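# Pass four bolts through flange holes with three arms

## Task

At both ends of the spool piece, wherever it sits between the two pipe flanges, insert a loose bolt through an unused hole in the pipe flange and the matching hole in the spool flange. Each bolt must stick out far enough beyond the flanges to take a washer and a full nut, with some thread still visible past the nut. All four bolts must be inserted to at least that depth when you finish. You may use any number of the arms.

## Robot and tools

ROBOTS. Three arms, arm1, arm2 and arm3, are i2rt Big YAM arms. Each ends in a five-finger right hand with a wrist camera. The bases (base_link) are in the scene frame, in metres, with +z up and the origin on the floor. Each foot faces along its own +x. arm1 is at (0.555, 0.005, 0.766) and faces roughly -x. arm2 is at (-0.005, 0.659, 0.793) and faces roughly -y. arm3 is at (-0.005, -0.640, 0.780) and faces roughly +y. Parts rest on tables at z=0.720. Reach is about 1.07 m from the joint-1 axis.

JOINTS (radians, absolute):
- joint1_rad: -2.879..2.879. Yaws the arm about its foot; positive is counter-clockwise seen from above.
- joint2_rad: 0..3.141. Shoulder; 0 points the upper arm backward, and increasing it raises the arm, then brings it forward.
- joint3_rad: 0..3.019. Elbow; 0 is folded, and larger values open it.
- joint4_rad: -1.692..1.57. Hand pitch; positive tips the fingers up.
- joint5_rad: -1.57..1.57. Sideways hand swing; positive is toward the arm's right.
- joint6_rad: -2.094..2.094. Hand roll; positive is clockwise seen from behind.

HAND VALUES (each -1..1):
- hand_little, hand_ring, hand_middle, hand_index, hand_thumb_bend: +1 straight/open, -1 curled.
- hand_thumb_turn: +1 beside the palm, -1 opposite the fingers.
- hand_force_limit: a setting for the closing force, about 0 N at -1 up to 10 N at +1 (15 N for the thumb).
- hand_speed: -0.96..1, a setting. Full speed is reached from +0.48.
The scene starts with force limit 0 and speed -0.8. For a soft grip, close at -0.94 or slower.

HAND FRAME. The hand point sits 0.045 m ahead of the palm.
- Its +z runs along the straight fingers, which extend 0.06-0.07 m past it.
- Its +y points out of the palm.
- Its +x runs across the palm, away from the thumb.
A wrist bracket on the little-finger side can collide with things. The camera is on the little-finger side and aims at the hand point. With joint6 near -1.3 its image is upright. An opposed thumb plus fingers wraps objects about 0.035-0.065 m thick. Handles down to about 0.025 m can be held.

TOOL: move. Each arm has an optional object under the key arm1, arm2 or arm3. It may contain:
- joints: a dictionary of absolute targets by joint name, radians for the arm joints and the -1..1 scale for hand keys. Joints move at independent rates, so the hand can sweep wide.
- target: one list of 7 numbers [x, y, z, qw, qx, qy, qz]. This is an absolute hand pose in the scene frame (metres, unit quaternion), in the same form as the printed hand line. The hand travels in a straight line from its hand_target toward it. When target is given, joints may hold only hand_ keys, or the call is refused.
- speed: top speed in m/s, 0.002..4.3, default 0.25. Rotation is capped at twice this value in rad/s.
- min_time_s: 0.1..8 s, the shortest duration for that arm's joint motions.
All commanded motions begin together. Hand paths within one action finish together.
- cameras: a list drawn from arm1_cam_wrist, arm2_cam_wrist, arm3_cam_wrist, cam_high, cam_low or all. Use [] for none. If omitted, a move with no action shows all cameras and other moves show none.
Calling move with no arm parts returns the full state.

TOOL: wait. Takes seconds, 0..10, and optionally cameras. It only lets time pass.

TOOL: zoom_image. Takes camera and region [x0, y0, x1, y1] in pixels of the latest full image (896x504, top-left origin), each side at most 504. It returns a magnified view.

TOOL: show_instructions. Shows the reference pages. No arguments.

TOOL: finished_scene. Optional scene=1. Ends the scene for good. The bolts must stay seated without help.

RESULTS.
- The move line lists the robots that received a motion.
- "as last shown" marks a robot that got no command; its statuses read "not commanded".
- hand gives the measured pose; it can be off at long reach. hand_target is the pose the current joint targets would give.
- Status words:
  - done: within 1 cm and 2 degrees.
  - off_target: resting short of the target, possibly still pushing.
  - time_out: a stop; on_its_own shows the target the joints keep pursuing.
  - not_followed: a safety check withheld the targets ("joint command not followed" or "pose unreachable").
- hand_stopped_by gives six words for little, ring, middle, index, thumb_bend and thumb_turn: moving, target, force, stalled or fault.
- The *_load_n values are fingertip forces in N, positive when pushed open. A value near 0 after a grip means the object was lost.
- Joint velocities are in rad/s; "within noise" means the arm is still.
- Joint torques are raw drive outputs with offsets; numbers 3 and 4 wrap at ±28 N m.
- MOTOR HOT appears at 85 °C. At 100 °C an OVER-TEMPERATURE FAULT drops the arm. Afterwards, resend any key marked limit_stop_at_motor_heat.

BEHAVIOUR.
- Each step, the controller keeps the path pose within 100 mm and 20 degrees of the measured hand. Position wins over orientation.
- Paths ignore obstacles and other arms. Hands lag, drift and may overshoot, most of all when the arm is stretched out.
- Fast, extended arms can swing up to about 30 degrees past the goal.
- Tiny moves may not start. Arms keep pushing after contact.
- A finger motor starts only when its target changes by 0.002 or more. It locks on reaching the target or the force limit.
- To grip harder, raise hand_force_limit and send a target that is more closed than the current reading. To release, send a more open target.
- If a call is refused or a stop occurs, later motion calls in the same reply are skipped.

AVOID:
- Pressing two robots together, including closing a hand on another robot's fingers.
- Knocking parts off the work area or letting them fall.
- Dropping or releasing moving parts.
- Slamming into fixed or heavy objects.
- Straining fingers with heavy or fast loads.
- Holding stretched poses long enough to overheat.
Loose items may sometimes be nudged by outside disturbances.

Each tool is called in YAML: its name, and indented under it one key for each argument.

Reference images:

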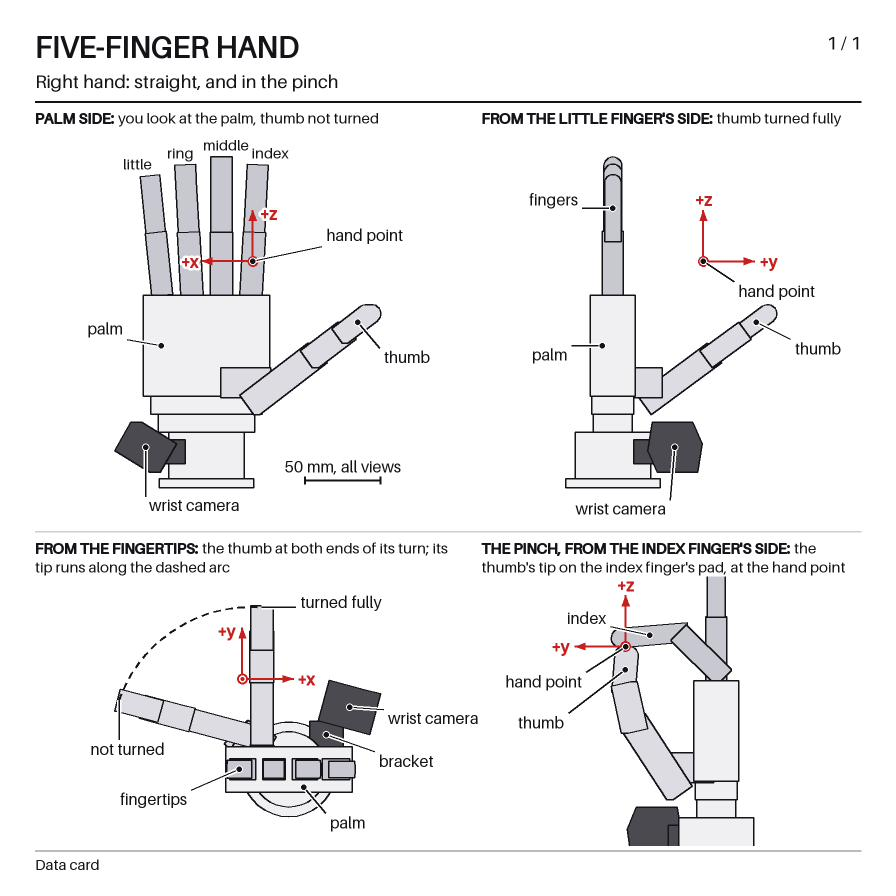

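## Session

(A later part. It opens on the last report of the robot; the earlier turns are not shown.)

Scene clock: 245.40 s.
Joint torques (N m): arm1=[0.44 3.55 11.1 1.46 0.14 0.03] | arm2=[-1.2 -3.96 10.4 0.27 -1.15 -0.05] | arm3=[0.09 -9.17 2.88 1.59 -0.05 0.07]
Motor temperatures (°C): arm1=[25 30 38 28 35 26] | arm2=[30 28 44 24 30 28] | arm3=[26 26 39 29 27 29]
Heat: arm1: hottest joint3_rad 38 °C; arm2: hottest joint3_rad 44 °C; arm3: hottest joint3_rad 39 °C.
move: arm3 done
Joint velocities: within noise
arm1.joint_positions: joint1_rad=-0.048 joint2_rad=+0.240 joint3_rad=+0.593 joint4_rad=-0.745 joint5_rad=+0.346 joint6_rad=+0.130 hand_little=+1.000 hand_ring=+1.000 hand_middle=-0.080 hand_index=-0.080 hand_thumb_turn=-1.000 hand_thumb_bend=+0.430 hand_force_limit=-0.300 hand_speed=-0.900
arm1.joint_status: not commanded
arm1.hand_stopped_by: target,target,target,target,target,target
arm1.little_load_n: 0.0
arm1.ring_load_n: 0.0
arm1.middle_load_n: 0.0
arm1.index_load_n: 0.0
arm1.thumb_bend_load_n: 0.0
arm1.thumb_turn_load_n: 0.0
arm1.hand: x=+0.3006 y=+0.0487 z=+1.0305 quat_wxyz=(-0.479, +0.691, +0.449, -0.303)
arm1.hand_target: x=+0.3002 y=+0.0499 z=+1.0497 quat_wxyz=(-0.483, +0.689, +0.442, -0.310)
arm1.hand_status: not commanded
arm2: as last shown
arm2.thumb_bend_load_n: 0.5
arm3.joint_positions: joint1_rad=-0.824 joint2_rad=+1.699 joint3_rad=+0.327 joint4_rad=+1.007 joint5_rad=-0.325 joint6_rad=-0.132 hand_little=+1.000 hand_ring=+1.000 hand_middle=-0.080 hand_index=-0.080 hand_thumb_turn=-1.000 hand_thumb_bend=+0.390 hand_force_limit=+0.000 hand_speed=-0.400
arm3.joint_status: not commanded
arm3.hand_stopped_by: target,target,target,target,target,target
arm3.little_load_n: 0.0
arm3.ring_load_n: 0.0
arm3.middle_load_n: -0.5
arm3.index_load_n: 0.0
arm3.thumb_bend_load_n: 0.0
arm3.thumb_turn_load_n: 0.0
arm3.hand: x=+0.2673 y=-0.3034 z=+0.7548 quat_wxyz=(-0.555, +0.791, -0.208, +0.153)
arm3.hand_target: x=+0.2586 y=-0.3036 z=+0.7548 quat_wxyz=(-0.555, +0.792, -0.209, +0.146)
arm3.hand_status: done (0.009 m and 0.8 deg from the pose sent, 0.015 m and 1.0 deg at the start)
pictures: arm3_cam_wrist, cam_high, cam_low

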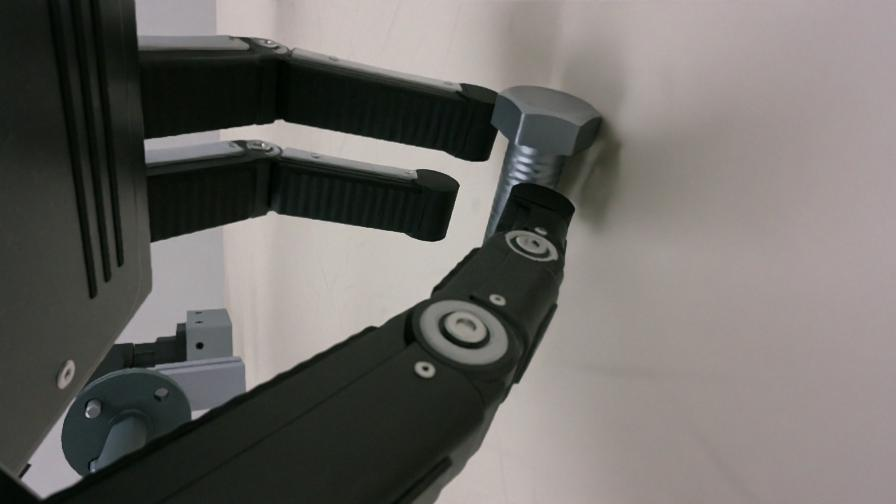

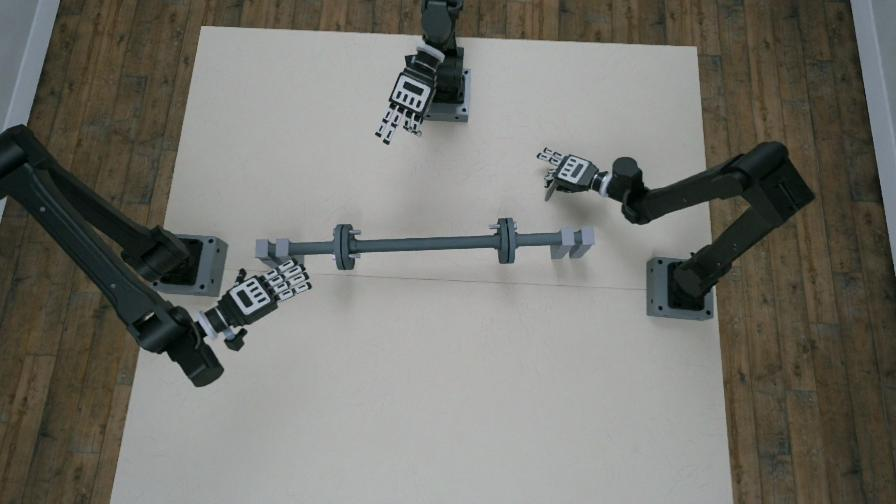

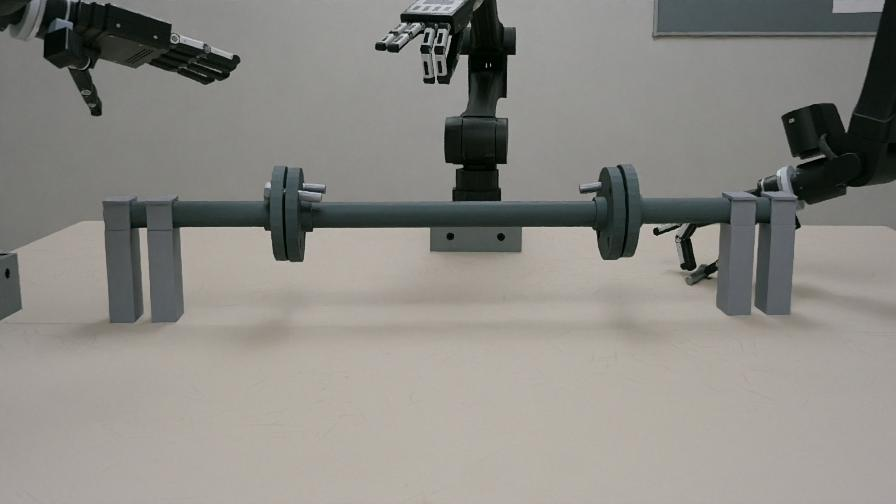

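move:
  arm3: {"target":[0.2565,-0.3025,0.742,0.55468,-0.79216,0.20856,-0.14604],"speed":0.05}
  cameras: ["arm3_cam_wrist","cam_low"]

zoom_image:
  camera: "arm3_cam_wrist"
  region: [380, 60, 640, 260]

zoom_image:
  camera: "cam_low"
  region: [670, 240, 730, 300]

Scene clock: 248.37 s.
Joint torques (N m): arm1=[0.38 3.55 11.1 1.47 0.14 0.03] | arm2=[-0.5 -4.01 10.39 0.31 -1.15 -0.1] | arm3=[-0.09 -7 2.78 2.43 -0.04 0.07]
Motor temperatures (°C): arm1=[25 30 38 28 35 26] | arm2=[30 28 44 24 30 28] | arm3=[26 26 38 29 27 29]
Heat: arm1: hottest joint3_rad 38 °C; arm2: hottest joint3_rad 44 °C; arm3: hottest joint3_rad 38 °C.
move: arm3 done
Joint velocities: within noise
arm1, arm2: as last shown
arm2.thumb_bend_load_n: 0.0
arm3.joint_positions: joint1_rad=-0.817 joint2_rad=+1.739 joint3_rad=+0.323 joint4_rad=+1.054 joint5_rad=-0.318 joint6_rad=-0.129 hand_little=+1.000 hand_ring=+1.000 hand_middle=-0.080 hand_index=-0.080 hand_thumb_turn=-1.000 hand_thumb_bend=+0.390 hand_force_limit=+0.000 hand_speed=-0.400
arm3.joint_status: not commanded
arm3.hand_stopped_by: target,target,target,target,target,target
arm3.little_load_n: 0.0
arm3.ring_load_n: 0.0
arm3.middle_load_n: 0.0
arm3.index_load_n: 0.0
arm3.thumb_bend_load_n: 0.0
arm3.thumb_turn_load_n: 0.0
arm3.hand: x=+0.2648 y=-0.3029 z=+0.7473 quat_wxyz=(-0.556, +0.790, -0.208, +0.153)
arm3.hand_target: x=+0.2565 y=-0.3026 z=+0.7421 quat_wxyz=(-0.555, +0.792, -0.208, +0.146)
arm3.hand_status: done (0.010 m and 0.9 deg from the pose sent, 0.017 m and 0.8 deg at the start)

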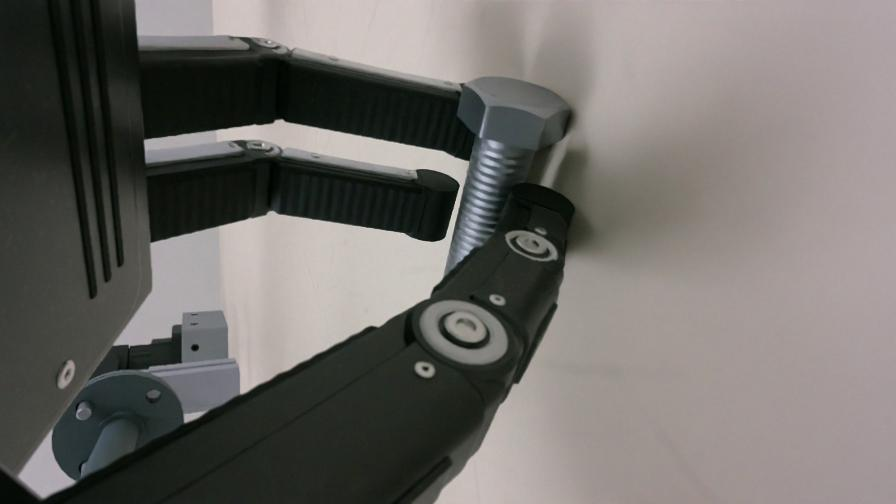

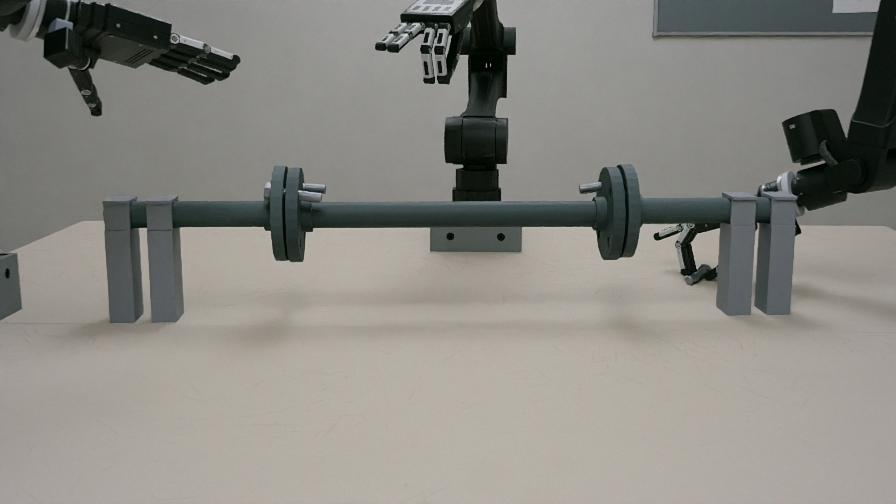

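Scaled by 1.938.

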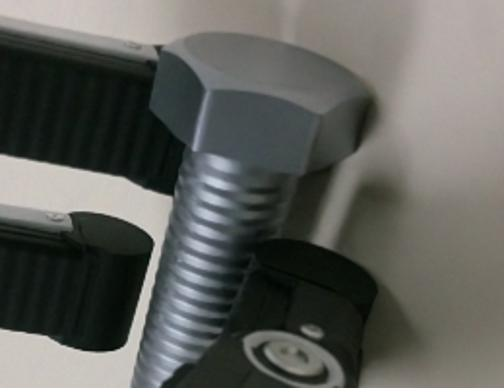

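Scaled by 8.400.

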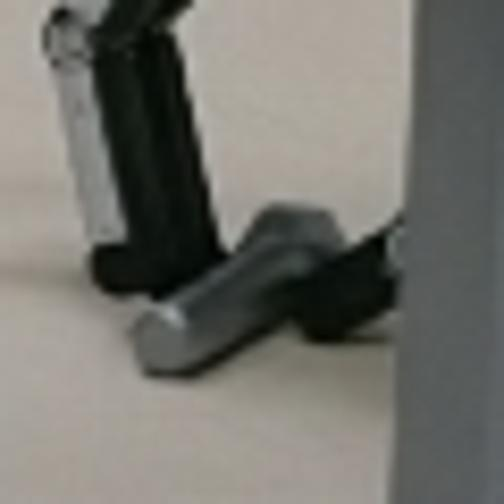

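move:
  arm3: {"target":[0.2608,-0.3052,0.733,0.55468,-0.79216,0.20856,-0.14604],"speed":0.05}
  cameras: ["arm3_cam_wrist","cam_low","cam_high"]

zoom_image:
  camera: "arm3_cam_wrist"
  region: [380, 60, 640, 260]

zoom_image:
  camera: "cam_low"
  region: [670, 240, 730, 300]

Scene clock: 249.73 s.
Joint torques (N m): arm1=[0.44 3.55 11.08 1.46 0.14 0.03] | arm2=[-0.91 -3.49 10.44 0.21 -1.14 -0.11] | arm3=[-1.38 -6.12 2.99 1.96 -0.3 0]
Motor temperatures (°C): arm1=[25 30 39 28 35 26] | arm2=[30 28 44 24 30 28] | arm3=[26 26 38 29 27 29]
Heat: arm1: hottest joint3_rad 39 °C; arm2: hottest joint3_rad 44 °C; arm3: hottest joint3_rad 38 °C.
move: arm3 off_target
Joint velocities: within noise
arm1, arm2: as last shown
arm3.joint_positions: joint1_rad=-0.817 joint2_rad=+1.773 joint3_rad=+0.323 joint4_rad=+1.105 joint5_rad=-0.327 joint6_rad=-0.129 hand_little=+1.000 hand_ring=+1.000 hand_middle=-0.080 hand_index=-0.080 hand_thumb_turn=-1.000 hand_thumb_bend=+0.390 hand_force_limit=+0.000 hand_speed=-0.400
arm3.joint_status: not commanded
arm3.hand_stopped_by: target,target,target,target,target,target
arm3.little_load_n: 0.0
arm3.ring_load_n: 0.0
arm3.middle_load_n: 0.0
arm3.index_load_n: 0.0
arm3.thumb_bend_load_n: 0.0
arm3.thumb_turn_load_n: 0.0
arm3.hand: x=+0.2647 y=-0.3008 z=+0.7450 quat_wxyz=(-0.563, +0.786, -0.202, +0.154)
arm3.hand_target: x=+0.2605 y=-0.3053 z=+0.7334 quat_wxyz=(-0.555, +0.792, -0.209, +0.146)
arm3.hand_status: off_target (0.013 m and 1.7 deg from the pose sent, 0.015 m and 0.9 deg at the start)
pictures: arm3_cam_wrist, cam_high, cam_low

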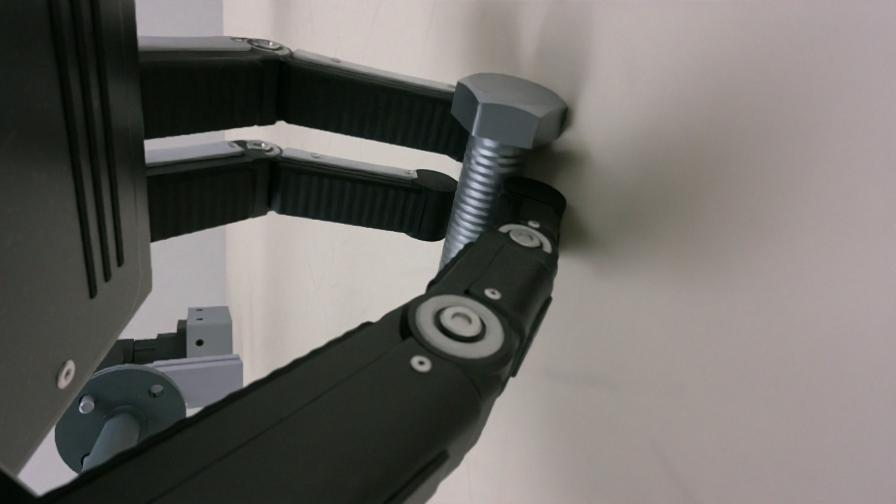

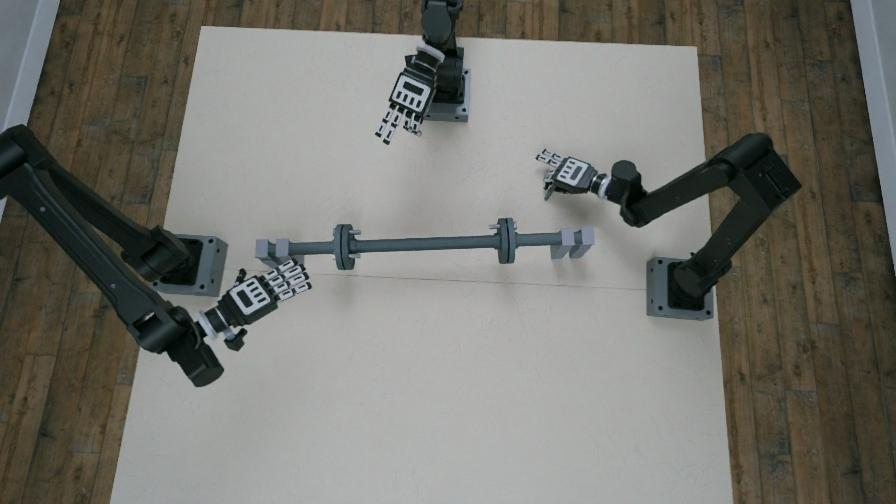

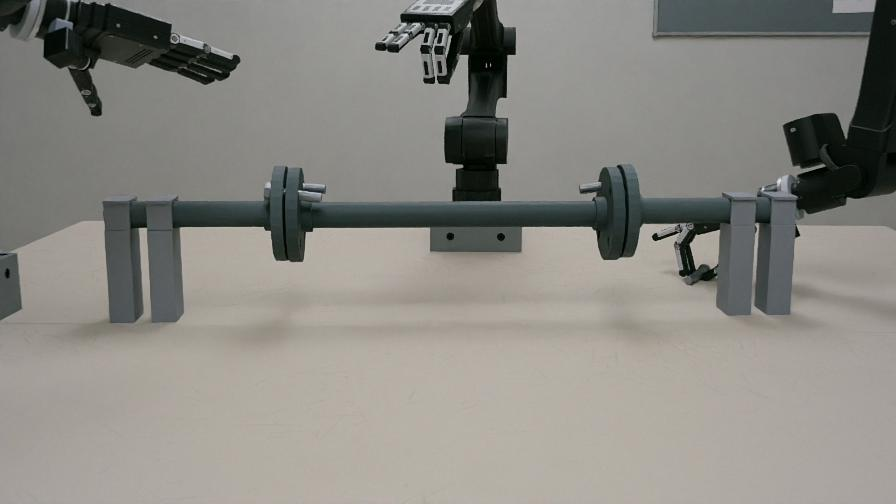

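Scaled by 1.938.

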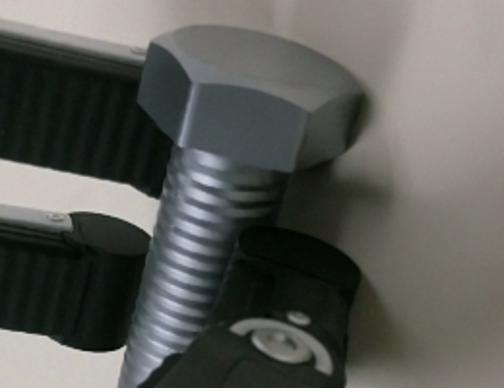

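Scaled by 8.400.

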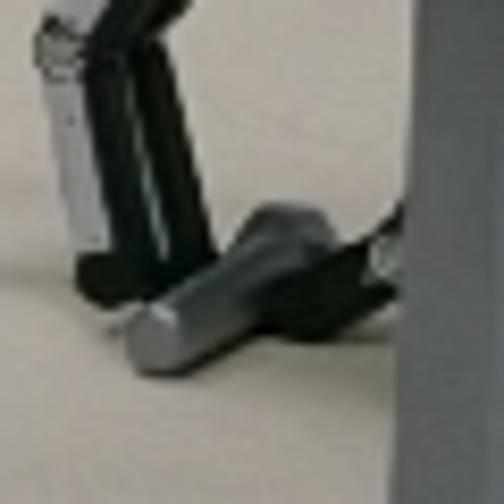

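move:
  arm3: {"target":[0.2618,-0.3068,0.745,0.55468,-0.79216,0.20856,-0.14604],"speed":0.05,"joints":{"hand_thumb_bend":0.34}}

move:
  arm3: {"target":[0.2618,-0.3068,0.731,0.55468,-0.79216,0.20856,-0.14604],"speed":0.05}
  cameras: ["arm3_cam_wrist","cam_low","cam_high"]

zoom_image:
  camera: "arm3_cam_wrist"
  region: [380, 60, 640, 260]

zoom_image:
  camera: "cam_low"
  region: [670, 240, 730, 300]

Scene clock: 251.77 s.
Joint torques (N m): arm1=[0.44 3.6 11.1 1.46 0.14 0.03] | arm2=[-1.26 -4.01 10.29 0.36 -1.15 -0.1] | arm3=[-2.2 -9.29 2.88 1.18 -0.24 -0.02]
Motor temperatures (°C): arm1=[25 30 39 28 35 26] | arm2=[30 28 44 24 30 28] | arm3=[26 26 38 29 27 29]
Heat: arm1: hottest joint3_rad 39 °C; arm2: hottest joint3_rad 44 °C; arm3: hottest joint3_rad 38 °C.
move: arm3 done
Joint velocities: within noise
arm1, arm2: as last shown
arm2.thumb_turn_load_n: -0.5
arm3.joint_positions: joint1_rad=-0.818 joint2_rad=+1.751 joint3_rad=+0.323 joint4_rad=+1.067 joint5_rad=-0.335 joint6_rad=-0.129 hand_little=+1.000 hand_ring=+1.000 hand_middle=-0.080 hand_index=-0.080 hand_thumb_turn=-1.000 hand_thumb_bend=+0.340 hand_force_limit=+0.000 hand_speed=-0.400
arm3.joint_status: all done
arm3.hand_stopped_by: target,target,target,target,target,target
arm3.little_load_n: 0.0
arm3.ring_load_n: 0.0
arm3.middle_load_n: 0.0
arm3.index_load_n: 0.0
arm3.thumb_bend_load_n: 0.0
arm3.thumb_turn_load_n: 0.0
arm3.hand: x=+0.2620 y=-0.3017 z=+0.7456 quat_wxyz=(-0.559, +0.791, -0.203, +0.147)
arm3.hand_target: x=+0.2618 y=-0.3068 z=+0.7449 quat_wxyz=(-0.555, +0.792, -0.209, +0.146)
arm3.hand_status: done (0.005 m and 0.8 deg from the pose sent, 0.007 m and 1.7 deg at the start)
pictures: none

Scene clock: 252.73 s.
Joint torques (N m): arm1=[0.44 3.55 11.1 1.46 0.14 0.03] | arm2=[-1.49 -3.66 10.52 0.24 -1.16 -0.12] | arm3=[-1.9 -6.12 2.91 1.84 -0.13 -0.03]
Motor temperatures (°C): arm1=[25 30 39 28 35 26] | arm2=[30 28 44 24 30 28] | arm3=[26 26 38 29 27 29]
Heat: arm1: hottest joint3_rad 39 °C; arm2: hottest joint3_rad 44 °C; arm3: hottest joint3_rad 38 °C.
move: arm3 off_target
Joint velocities: within noise
arm1, arm2: as last shown
arm1.index_load_n: 0.5
arm3.joint_positions: joint1_rad=-0.818 joint2_rad=+1.781 joint3_rad=+0.323 joint4_rad=+1.118 joint5_rad=-0.338 joint6_rad=-0.129 hand_little=+1.000 hand_ring=+1.000 hand_middle=-0.080 hand_index=-0.080 hand_thumb_turn=-1.000 hand_thumb_bend=+0.340 hand_force_limit=+0.000 hand_speed=-0.400
arm3.joint_status: not commanded
arm3.hand_stopped_by: target,target,target,target,target,target
arm3.little_load_n: 0.0
arm3.ring_load_n: 0.0
arm3.middle_load_n: 0.0
arm3.index_load_n: 0.0
arm3.thumb_bend_load_n: 0.0
arm3.thumb_turn_load_n: 0.0
arm3.hand: x=+0.2636 y=-0.2998 z=+0.7448 quat_wxyz=(-0.566, +0.785, -0.199, +0.151)
arm3.hand_target: x=+0.2615 y=-0.3070 z=+0.7315 quat_wxyz=(-0.555, +0.792, -0.209, +0.146)
arm3.hand_status: off_target (0.016 m and 2.0 deg from the pose sent, 0.015 m and 0.8 deg at the start)
pictures: arm3_cam_wrist, cam_high, cam_low

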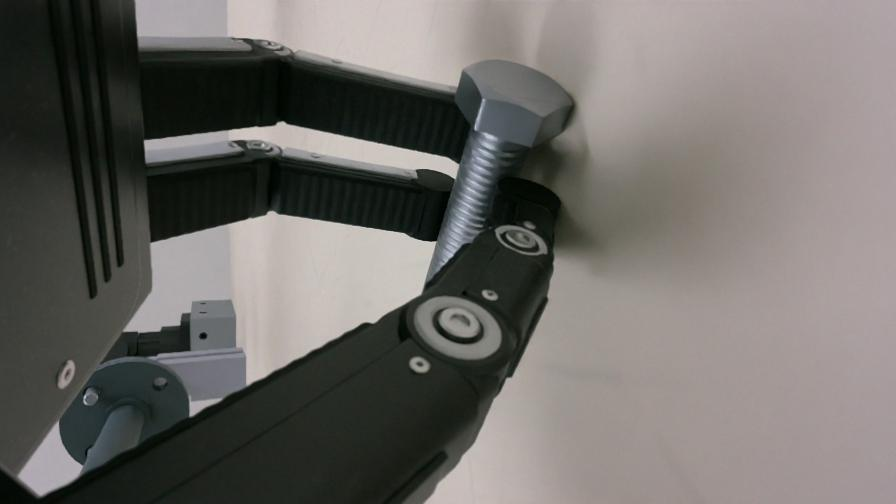

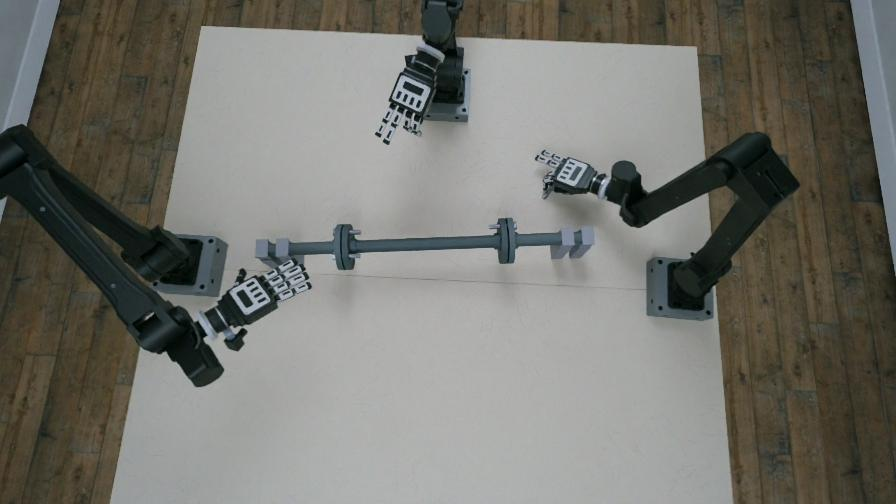

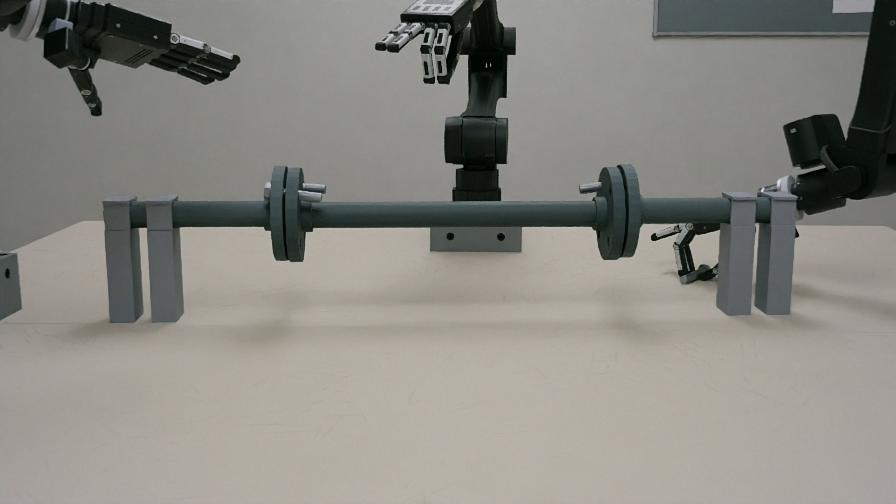

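Scaled by 1.938.

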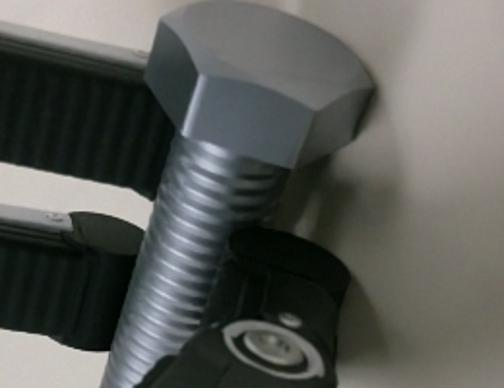

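Scaled by 8.400.

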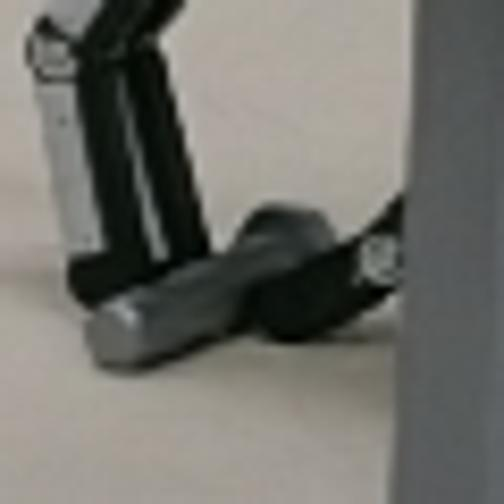

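zoom_image:
  camera: "cam_high"
  region: [530, 140, 600, 210]

Scaled by 7.200.

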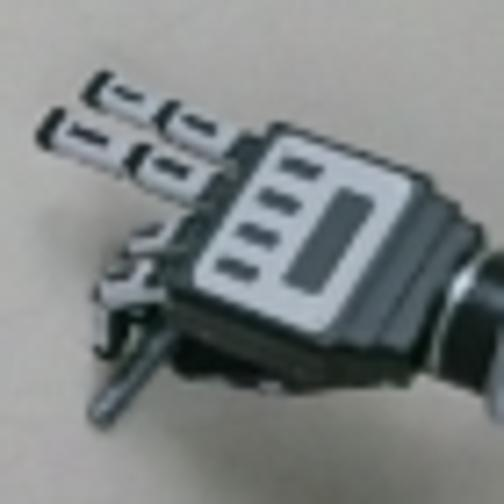

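move:
  arm3: {"target":[0.2647,-0.3007,0.753,0.54233,-0.77452,0.26669,-0.18674],"speed":0.05,"joints":{"hand_thumb_bend":0.42}}
  cameras: ["arm3_cam_wrist","cam_low","cam_high"]

zoom_image:
  camera: "cam_low"
  region: [670, 240, 730, 300]

zoom_image:
  camera: "cam_high"
  region: [530, 140, 600, 210]

Scene clock: 256.37 s.
Joint torques (N m): arm1=[0.44 3.55 11.1 1.46 0.13 0.03] | arm2=[-1.03 -3.49 10.45 0.35 -1.18 -0.09] | arm3=[-0.03 -9.17 2.96 1.35 0.03 0.07]
Motor temperatures (°C): arm1=[25 29 39 28 35 26] | arm2=[30 28 44 24 30 28] | arm3=[26 26 37 29 27 29]
Heat: arm1: hottest joint3_rad 39 °C; arm2: hottest joint3_rad 44 °C; arm3: hottest joint3_rad 37 °C.
move: arm3 done
Joint velocities: within noise
arm1, arm2: as last shown
arm1.index_load_n: 0.0
arm2.thumb_turn_load_n: 0.0
arm3.joint_positions: joint1_rad=-0.751 joint2_rad=+1.713 joint3_rad=+0.313 joint4_rad=+1.055 joint5_rad=-0.118 joint6_rad=-0.052 hand_little=+1.000 hand_ring=+1.000 hand_middle=-0.080 hand_index=-0.080 hand_thumb_turn=-1.000 hand_thumb_bend=+0.420 hand_force_limit=+0.000 hand_speed=-0.400
arm3.joint_status: all done
arm3.hand_stopped_by: target,target,target,target,target,target
arm3.little_load_n: 0.0
arm3.ring_load_n: 0.0
arm3.middle_load_n: 0.0
arm3.index_load_n: 0.0
arm3.thumb_bend_load_n: 0.0
arm3.thumb_turn_load_n: 0.0
arm3.hand: x=+0.2726 y=-0.3011 z=+0.7530 quat_wxyz=(-0.544, +0.772, -0.266, +0.194)
arm3.hand_target: x=+0.2648 y=-0.3008 z=+0.7529 quat_wxyz=(-0.542, +0.774, -0.267, +0.187)
arm3.hand_status: done (0.008 m and 0.8 deg from the pose sent, 0.008 m and 9.3 deg at the start)
pictures: arm3_cam_wrist, cam_high, cam_low

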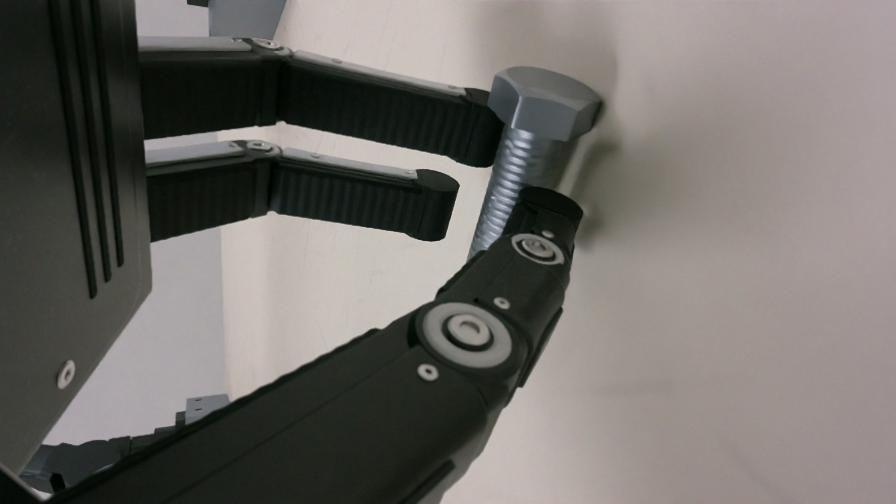

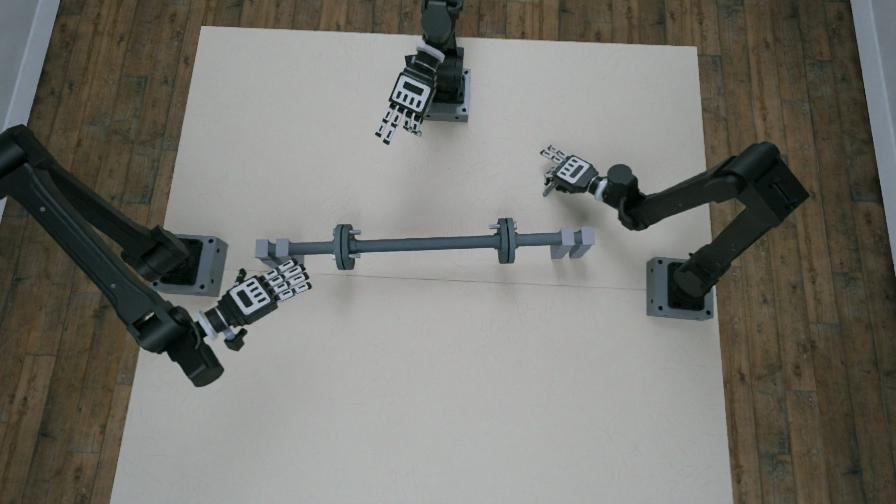

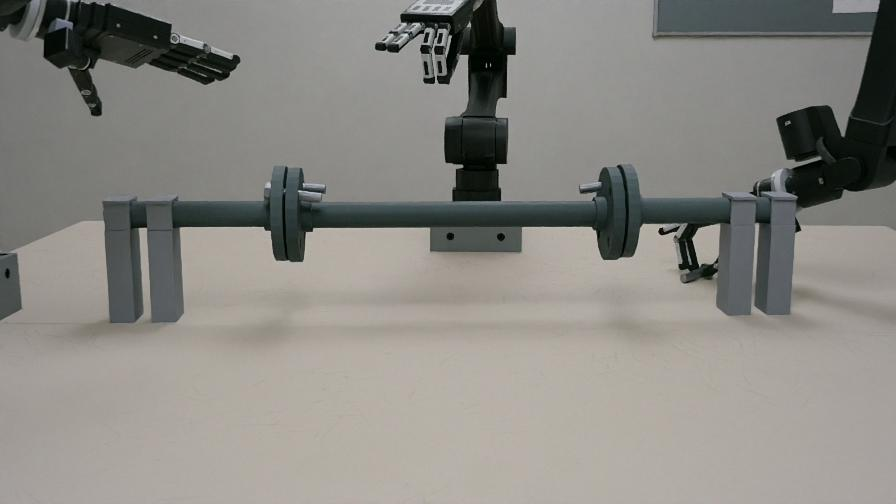

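Scaled by 8.400.

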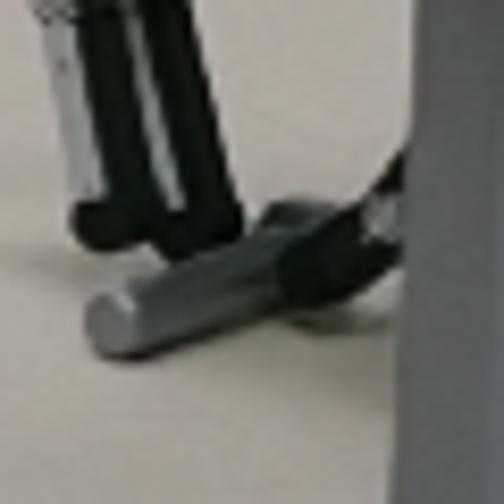

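Scaled by 7.200.

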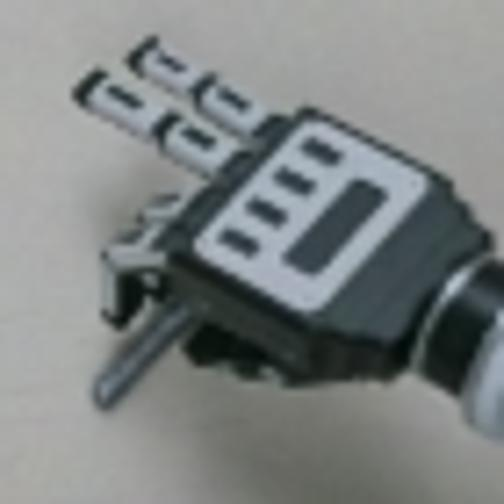

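move:
  arm3: {"target":[0.2735,-0.3041,0.758,0.53548,-0.76475,0.29356,-0.20555],"speed":0.05}
  cameras: ["arm3_cam_wrist","cam_low","cam_high"]

zoom_image:
  camera: "cam_low"
  region: [670, 240, 730, 300]

zoom_image:
  camera: "cam_high"
  region: [530, 140, 600, 210]

Scene clock: 258.20 s.
Joint torques (N m): arm1=[0.38 3.55 11.11 1.46 0.14 0.02] | arm2=[-0.56 -4.07 10.45 0.34 -1.15 -0.12] | arm3=[0.03 -9.11 3.25 1.33 0.06 0.07]
Motor temperatures (°C): arm1=[25 29 40 28 35 26] | arm2=[30 28 44 24 30 28] | arm3=[26 26 37 29 27 29]
Heat: arm1: hottest joint3_rad 40 °C; arm2: hottest joint3_rad 44 °C; arm3: hottest joint3_rad 37 °C.
move: arm3 done
Joint velocities: within noise
arm1: as last shown
arm2.joint_positions: joint1_rad=-0.795 joint2_rad=+1.108 joint3_rad=+0.794 joint4_rad=-1.073 joint5_rad=-1.269 joint6_rad=-1.634 hand_little=+1.000 hand_ring=+1.000 hand_middle=+1.000 hand_index=+1.000 hand_thumb_turn=+1.000 hand_thumb_bend=+1.000 hand_force_limit=+0.000 hand_speed=-0.800
arm2.joint_status: not commanded
arm2.hand_stopped_by: target,target,target,target,target,target
arm2.little_load_n: 0.0
arm2.ring_load_n: 0.0
arm2.middle_load_n: 0.0
arm2.index_load_n: 0.0
arm2.thumb_bend_load_n: 0.0
arm2.thumb_turn_load_n: 0.0
arm2.hand: x=-0.0962 y=+0.3442 z=+0.9864 quat_wxyz=(-0.127, +0.372, -0.710, +0.584)
arm2.hand_target: x=-0.1047 y=+0.3392 z=+1.0000 quat_wxyz=(-0.112, +0.380, -0.704, +0.589)
arm2.hand_status: not commanded
arm3.joint_positions: joint1_rad=-0.743 joint2_rad=+1.688 joint3_rad=+0.313 joint4_rad=+1.030 joint5_rad=-0.044 joint6_rad=-0.025 hand_little=+1.000 hand_ring=+1.000 hand_middle=-0.080 hand_index=-0.080 hand_thumb_turn=-1.000 hand_thumb_bend=+0.420 hand_force_limit=+0.000 hand_speed=-0.400
arm3.joint_status: not commanded
arm3.hand_stopped_by: target,target,target,target,target,target
arm3.little_load_n: 0.0
arm3.ring_load_n: 0.0
arm3.middle_load_n: 0.0
arm3.index_load_n: 0.0
arm3.thumb_bend_load_n: 0.0
arm3.thumb_turn_load_n: 0.0
arm3.hand: x=+0.2809 y=-0.3053 z=+0.7572 quat_wxyz=(-0.536, +0.763, -0.294, +0.212)
arm3.hand_target: x=+0.2736 y=-0.3042 z=+0.7578 quat_wxyz=(-0.535, +0.765, -0.294, +0.206)
arm3.hand_status: done (0.008 m and 0.8 deg from the pose sent, 0.006 m and 3.7 deg at the start)
pictures: arm3_cam_wrist, cam_high, cam_low

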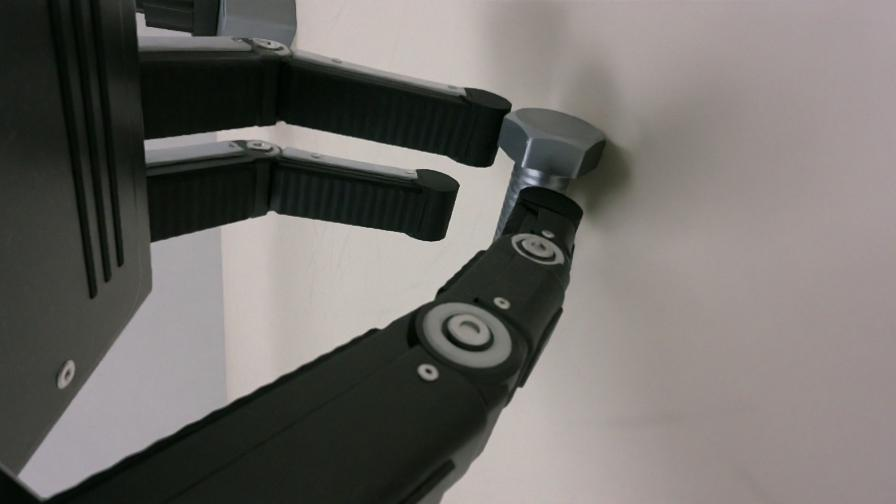

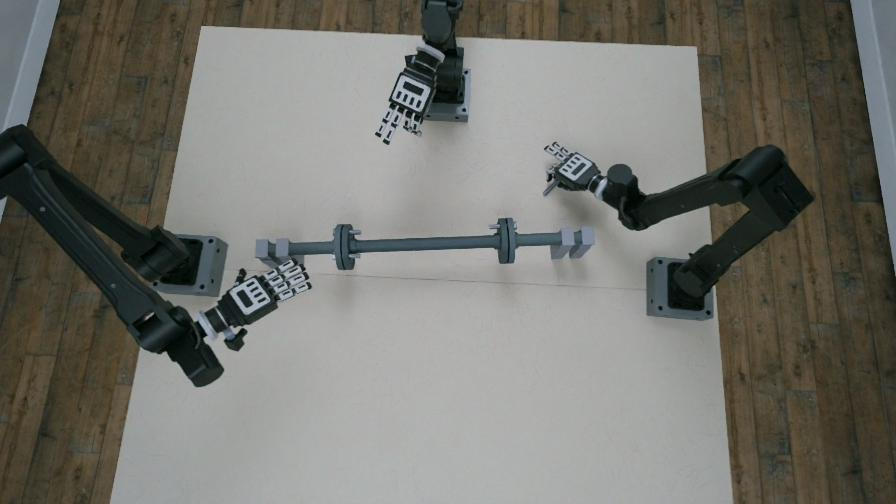

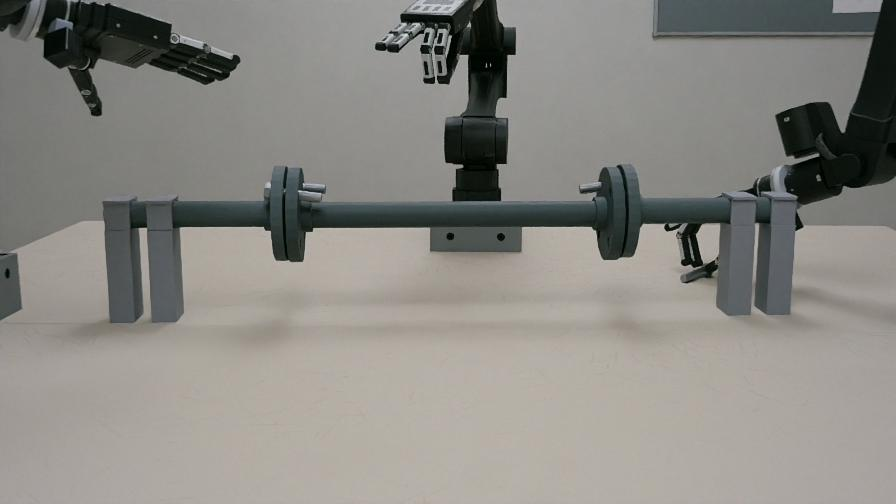

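Scaled by 8.400.

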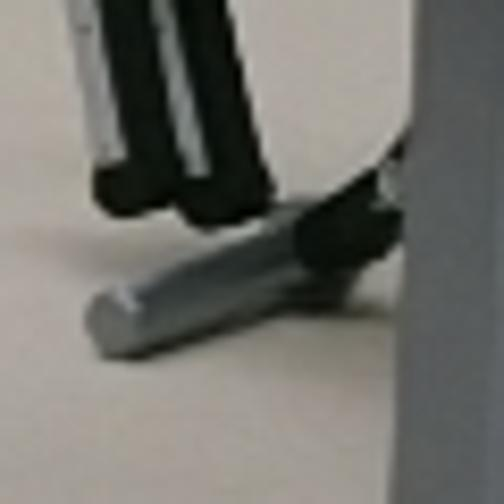

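Scaled by 7.200.

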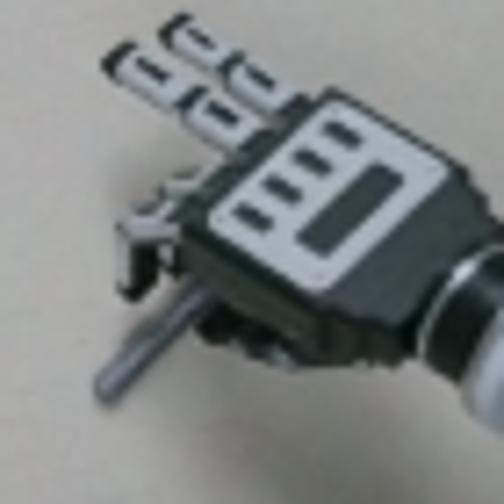

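move:
  arm3: {"target":[0.2722,-0.3020,0.742,0.53181,-0.75950,0.30686,-0.21486],"speed":0.05}
  cameras: ["arm3_cam_wrist","cam_low"]

zoom_image:
  camera: "cam_low"
  region: [670, 240, 730, 300]

zoom_image:
  camera: "arm3_cam_wrist"
  region: [380, 60, 640, 260]

Scene clock: 260.20 s.
Joint torques (N m): arm1=[0.44 3.55 11.1 1.46 0.14 0.03] | arm2=[-1.44 -3.6 10.55 0.43 -1.1 -0.11] | arm3=[-0.03 -7.06 2.86 2.44 0.07 0.09]
Motor temperatures (°C): arm1=[25 29 40 28 35 26] | arm2=[30 28 44 24 30 28] | arm3=[26 26 37 29 27 29]
Heat: arm1: hottest joint3_rad 40 °C; arm2: hottest joint3_rad 44 °C; arm3: hottest joint3_rad 37 °C.
move: arm3 done
Joint velocities: within noise
arm1, arm2: as last shown
arm3.joint_positions: joint1_rad=-0.713 joint2_rad=+1.744 joint3_rad=+0.313 joint4_rad=+1.086 joint5_rad=+0.017 joint6_rad=-0.003 hand_little=+1.000 hand_ring=+1.000 hand_middle=-0.080 hand_index=-0.080 hand_thumb_turn=-1.000 hand_thumb_bend=+0.420 hand_force_limit=+0.000 hand_speed=-0.400
arm3.joint_status: not commanded
arm3.hand_stopped_by: target,target,target,target,target,target
arm3.little_load_n: 0.0
arm3.ring_load_n: -0.5
arm3.middle_load_n: 0.0
arm3.index_load_n: 0.0
arm3.thumb_bend_load_n: 0.0
arm3.thumb_turn_load_n: 0.0
arm3.hand: x=+0.2792 y=-0.3031 z=+0.7466 quat_wxyz=(-0.532, +0.758, -0.307, +0.221)
arm3.hand_target: x=+0.2722 y=-0.3021 z=+0.7421 quat_wxyz=(-0.532, +0.760, -0.307, +0.215)
arm3.hand_status: done (0.008 m and 0.7 deg from the pose sent, 0.018 m and 1.7 deg at the start)

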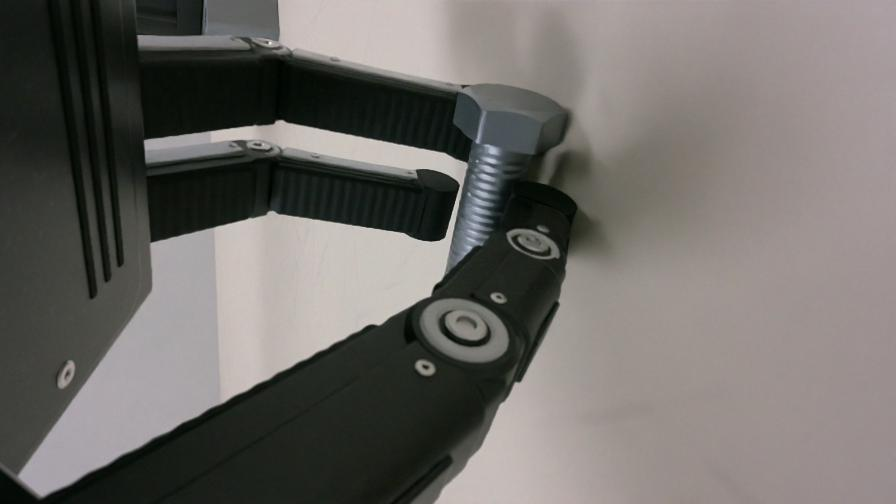

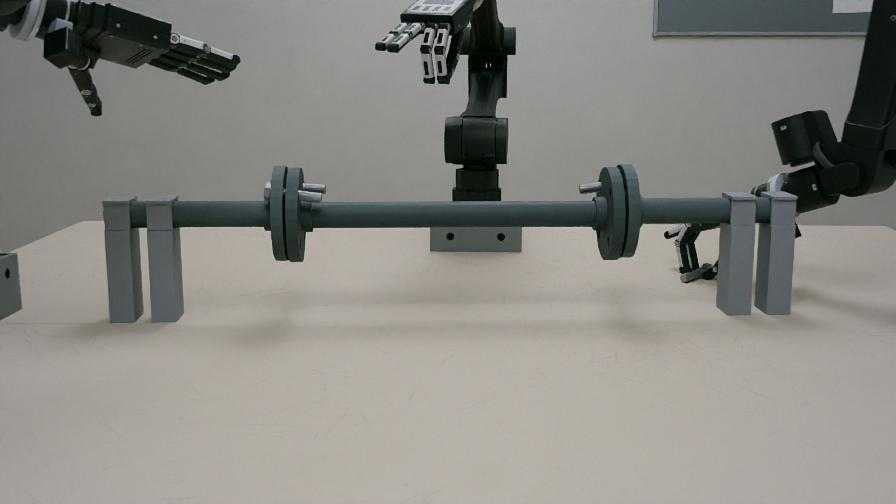

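Scaled by 8.400.

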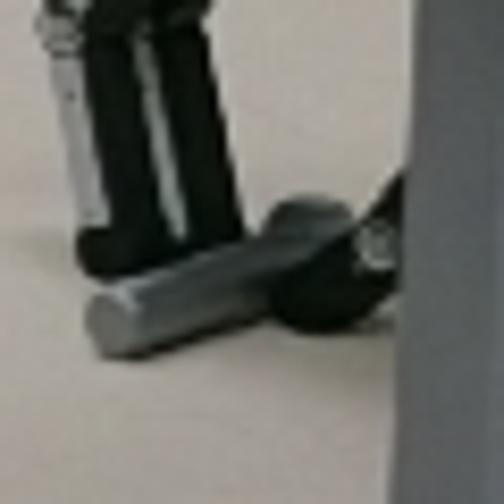

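Scaled by 1.938.

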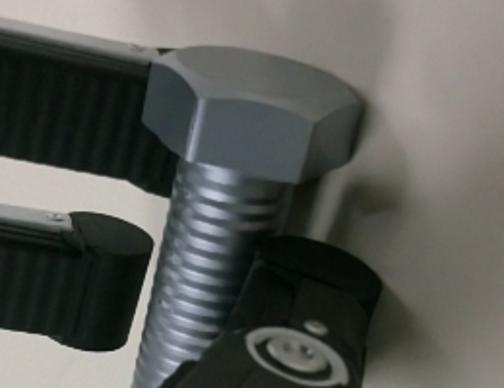

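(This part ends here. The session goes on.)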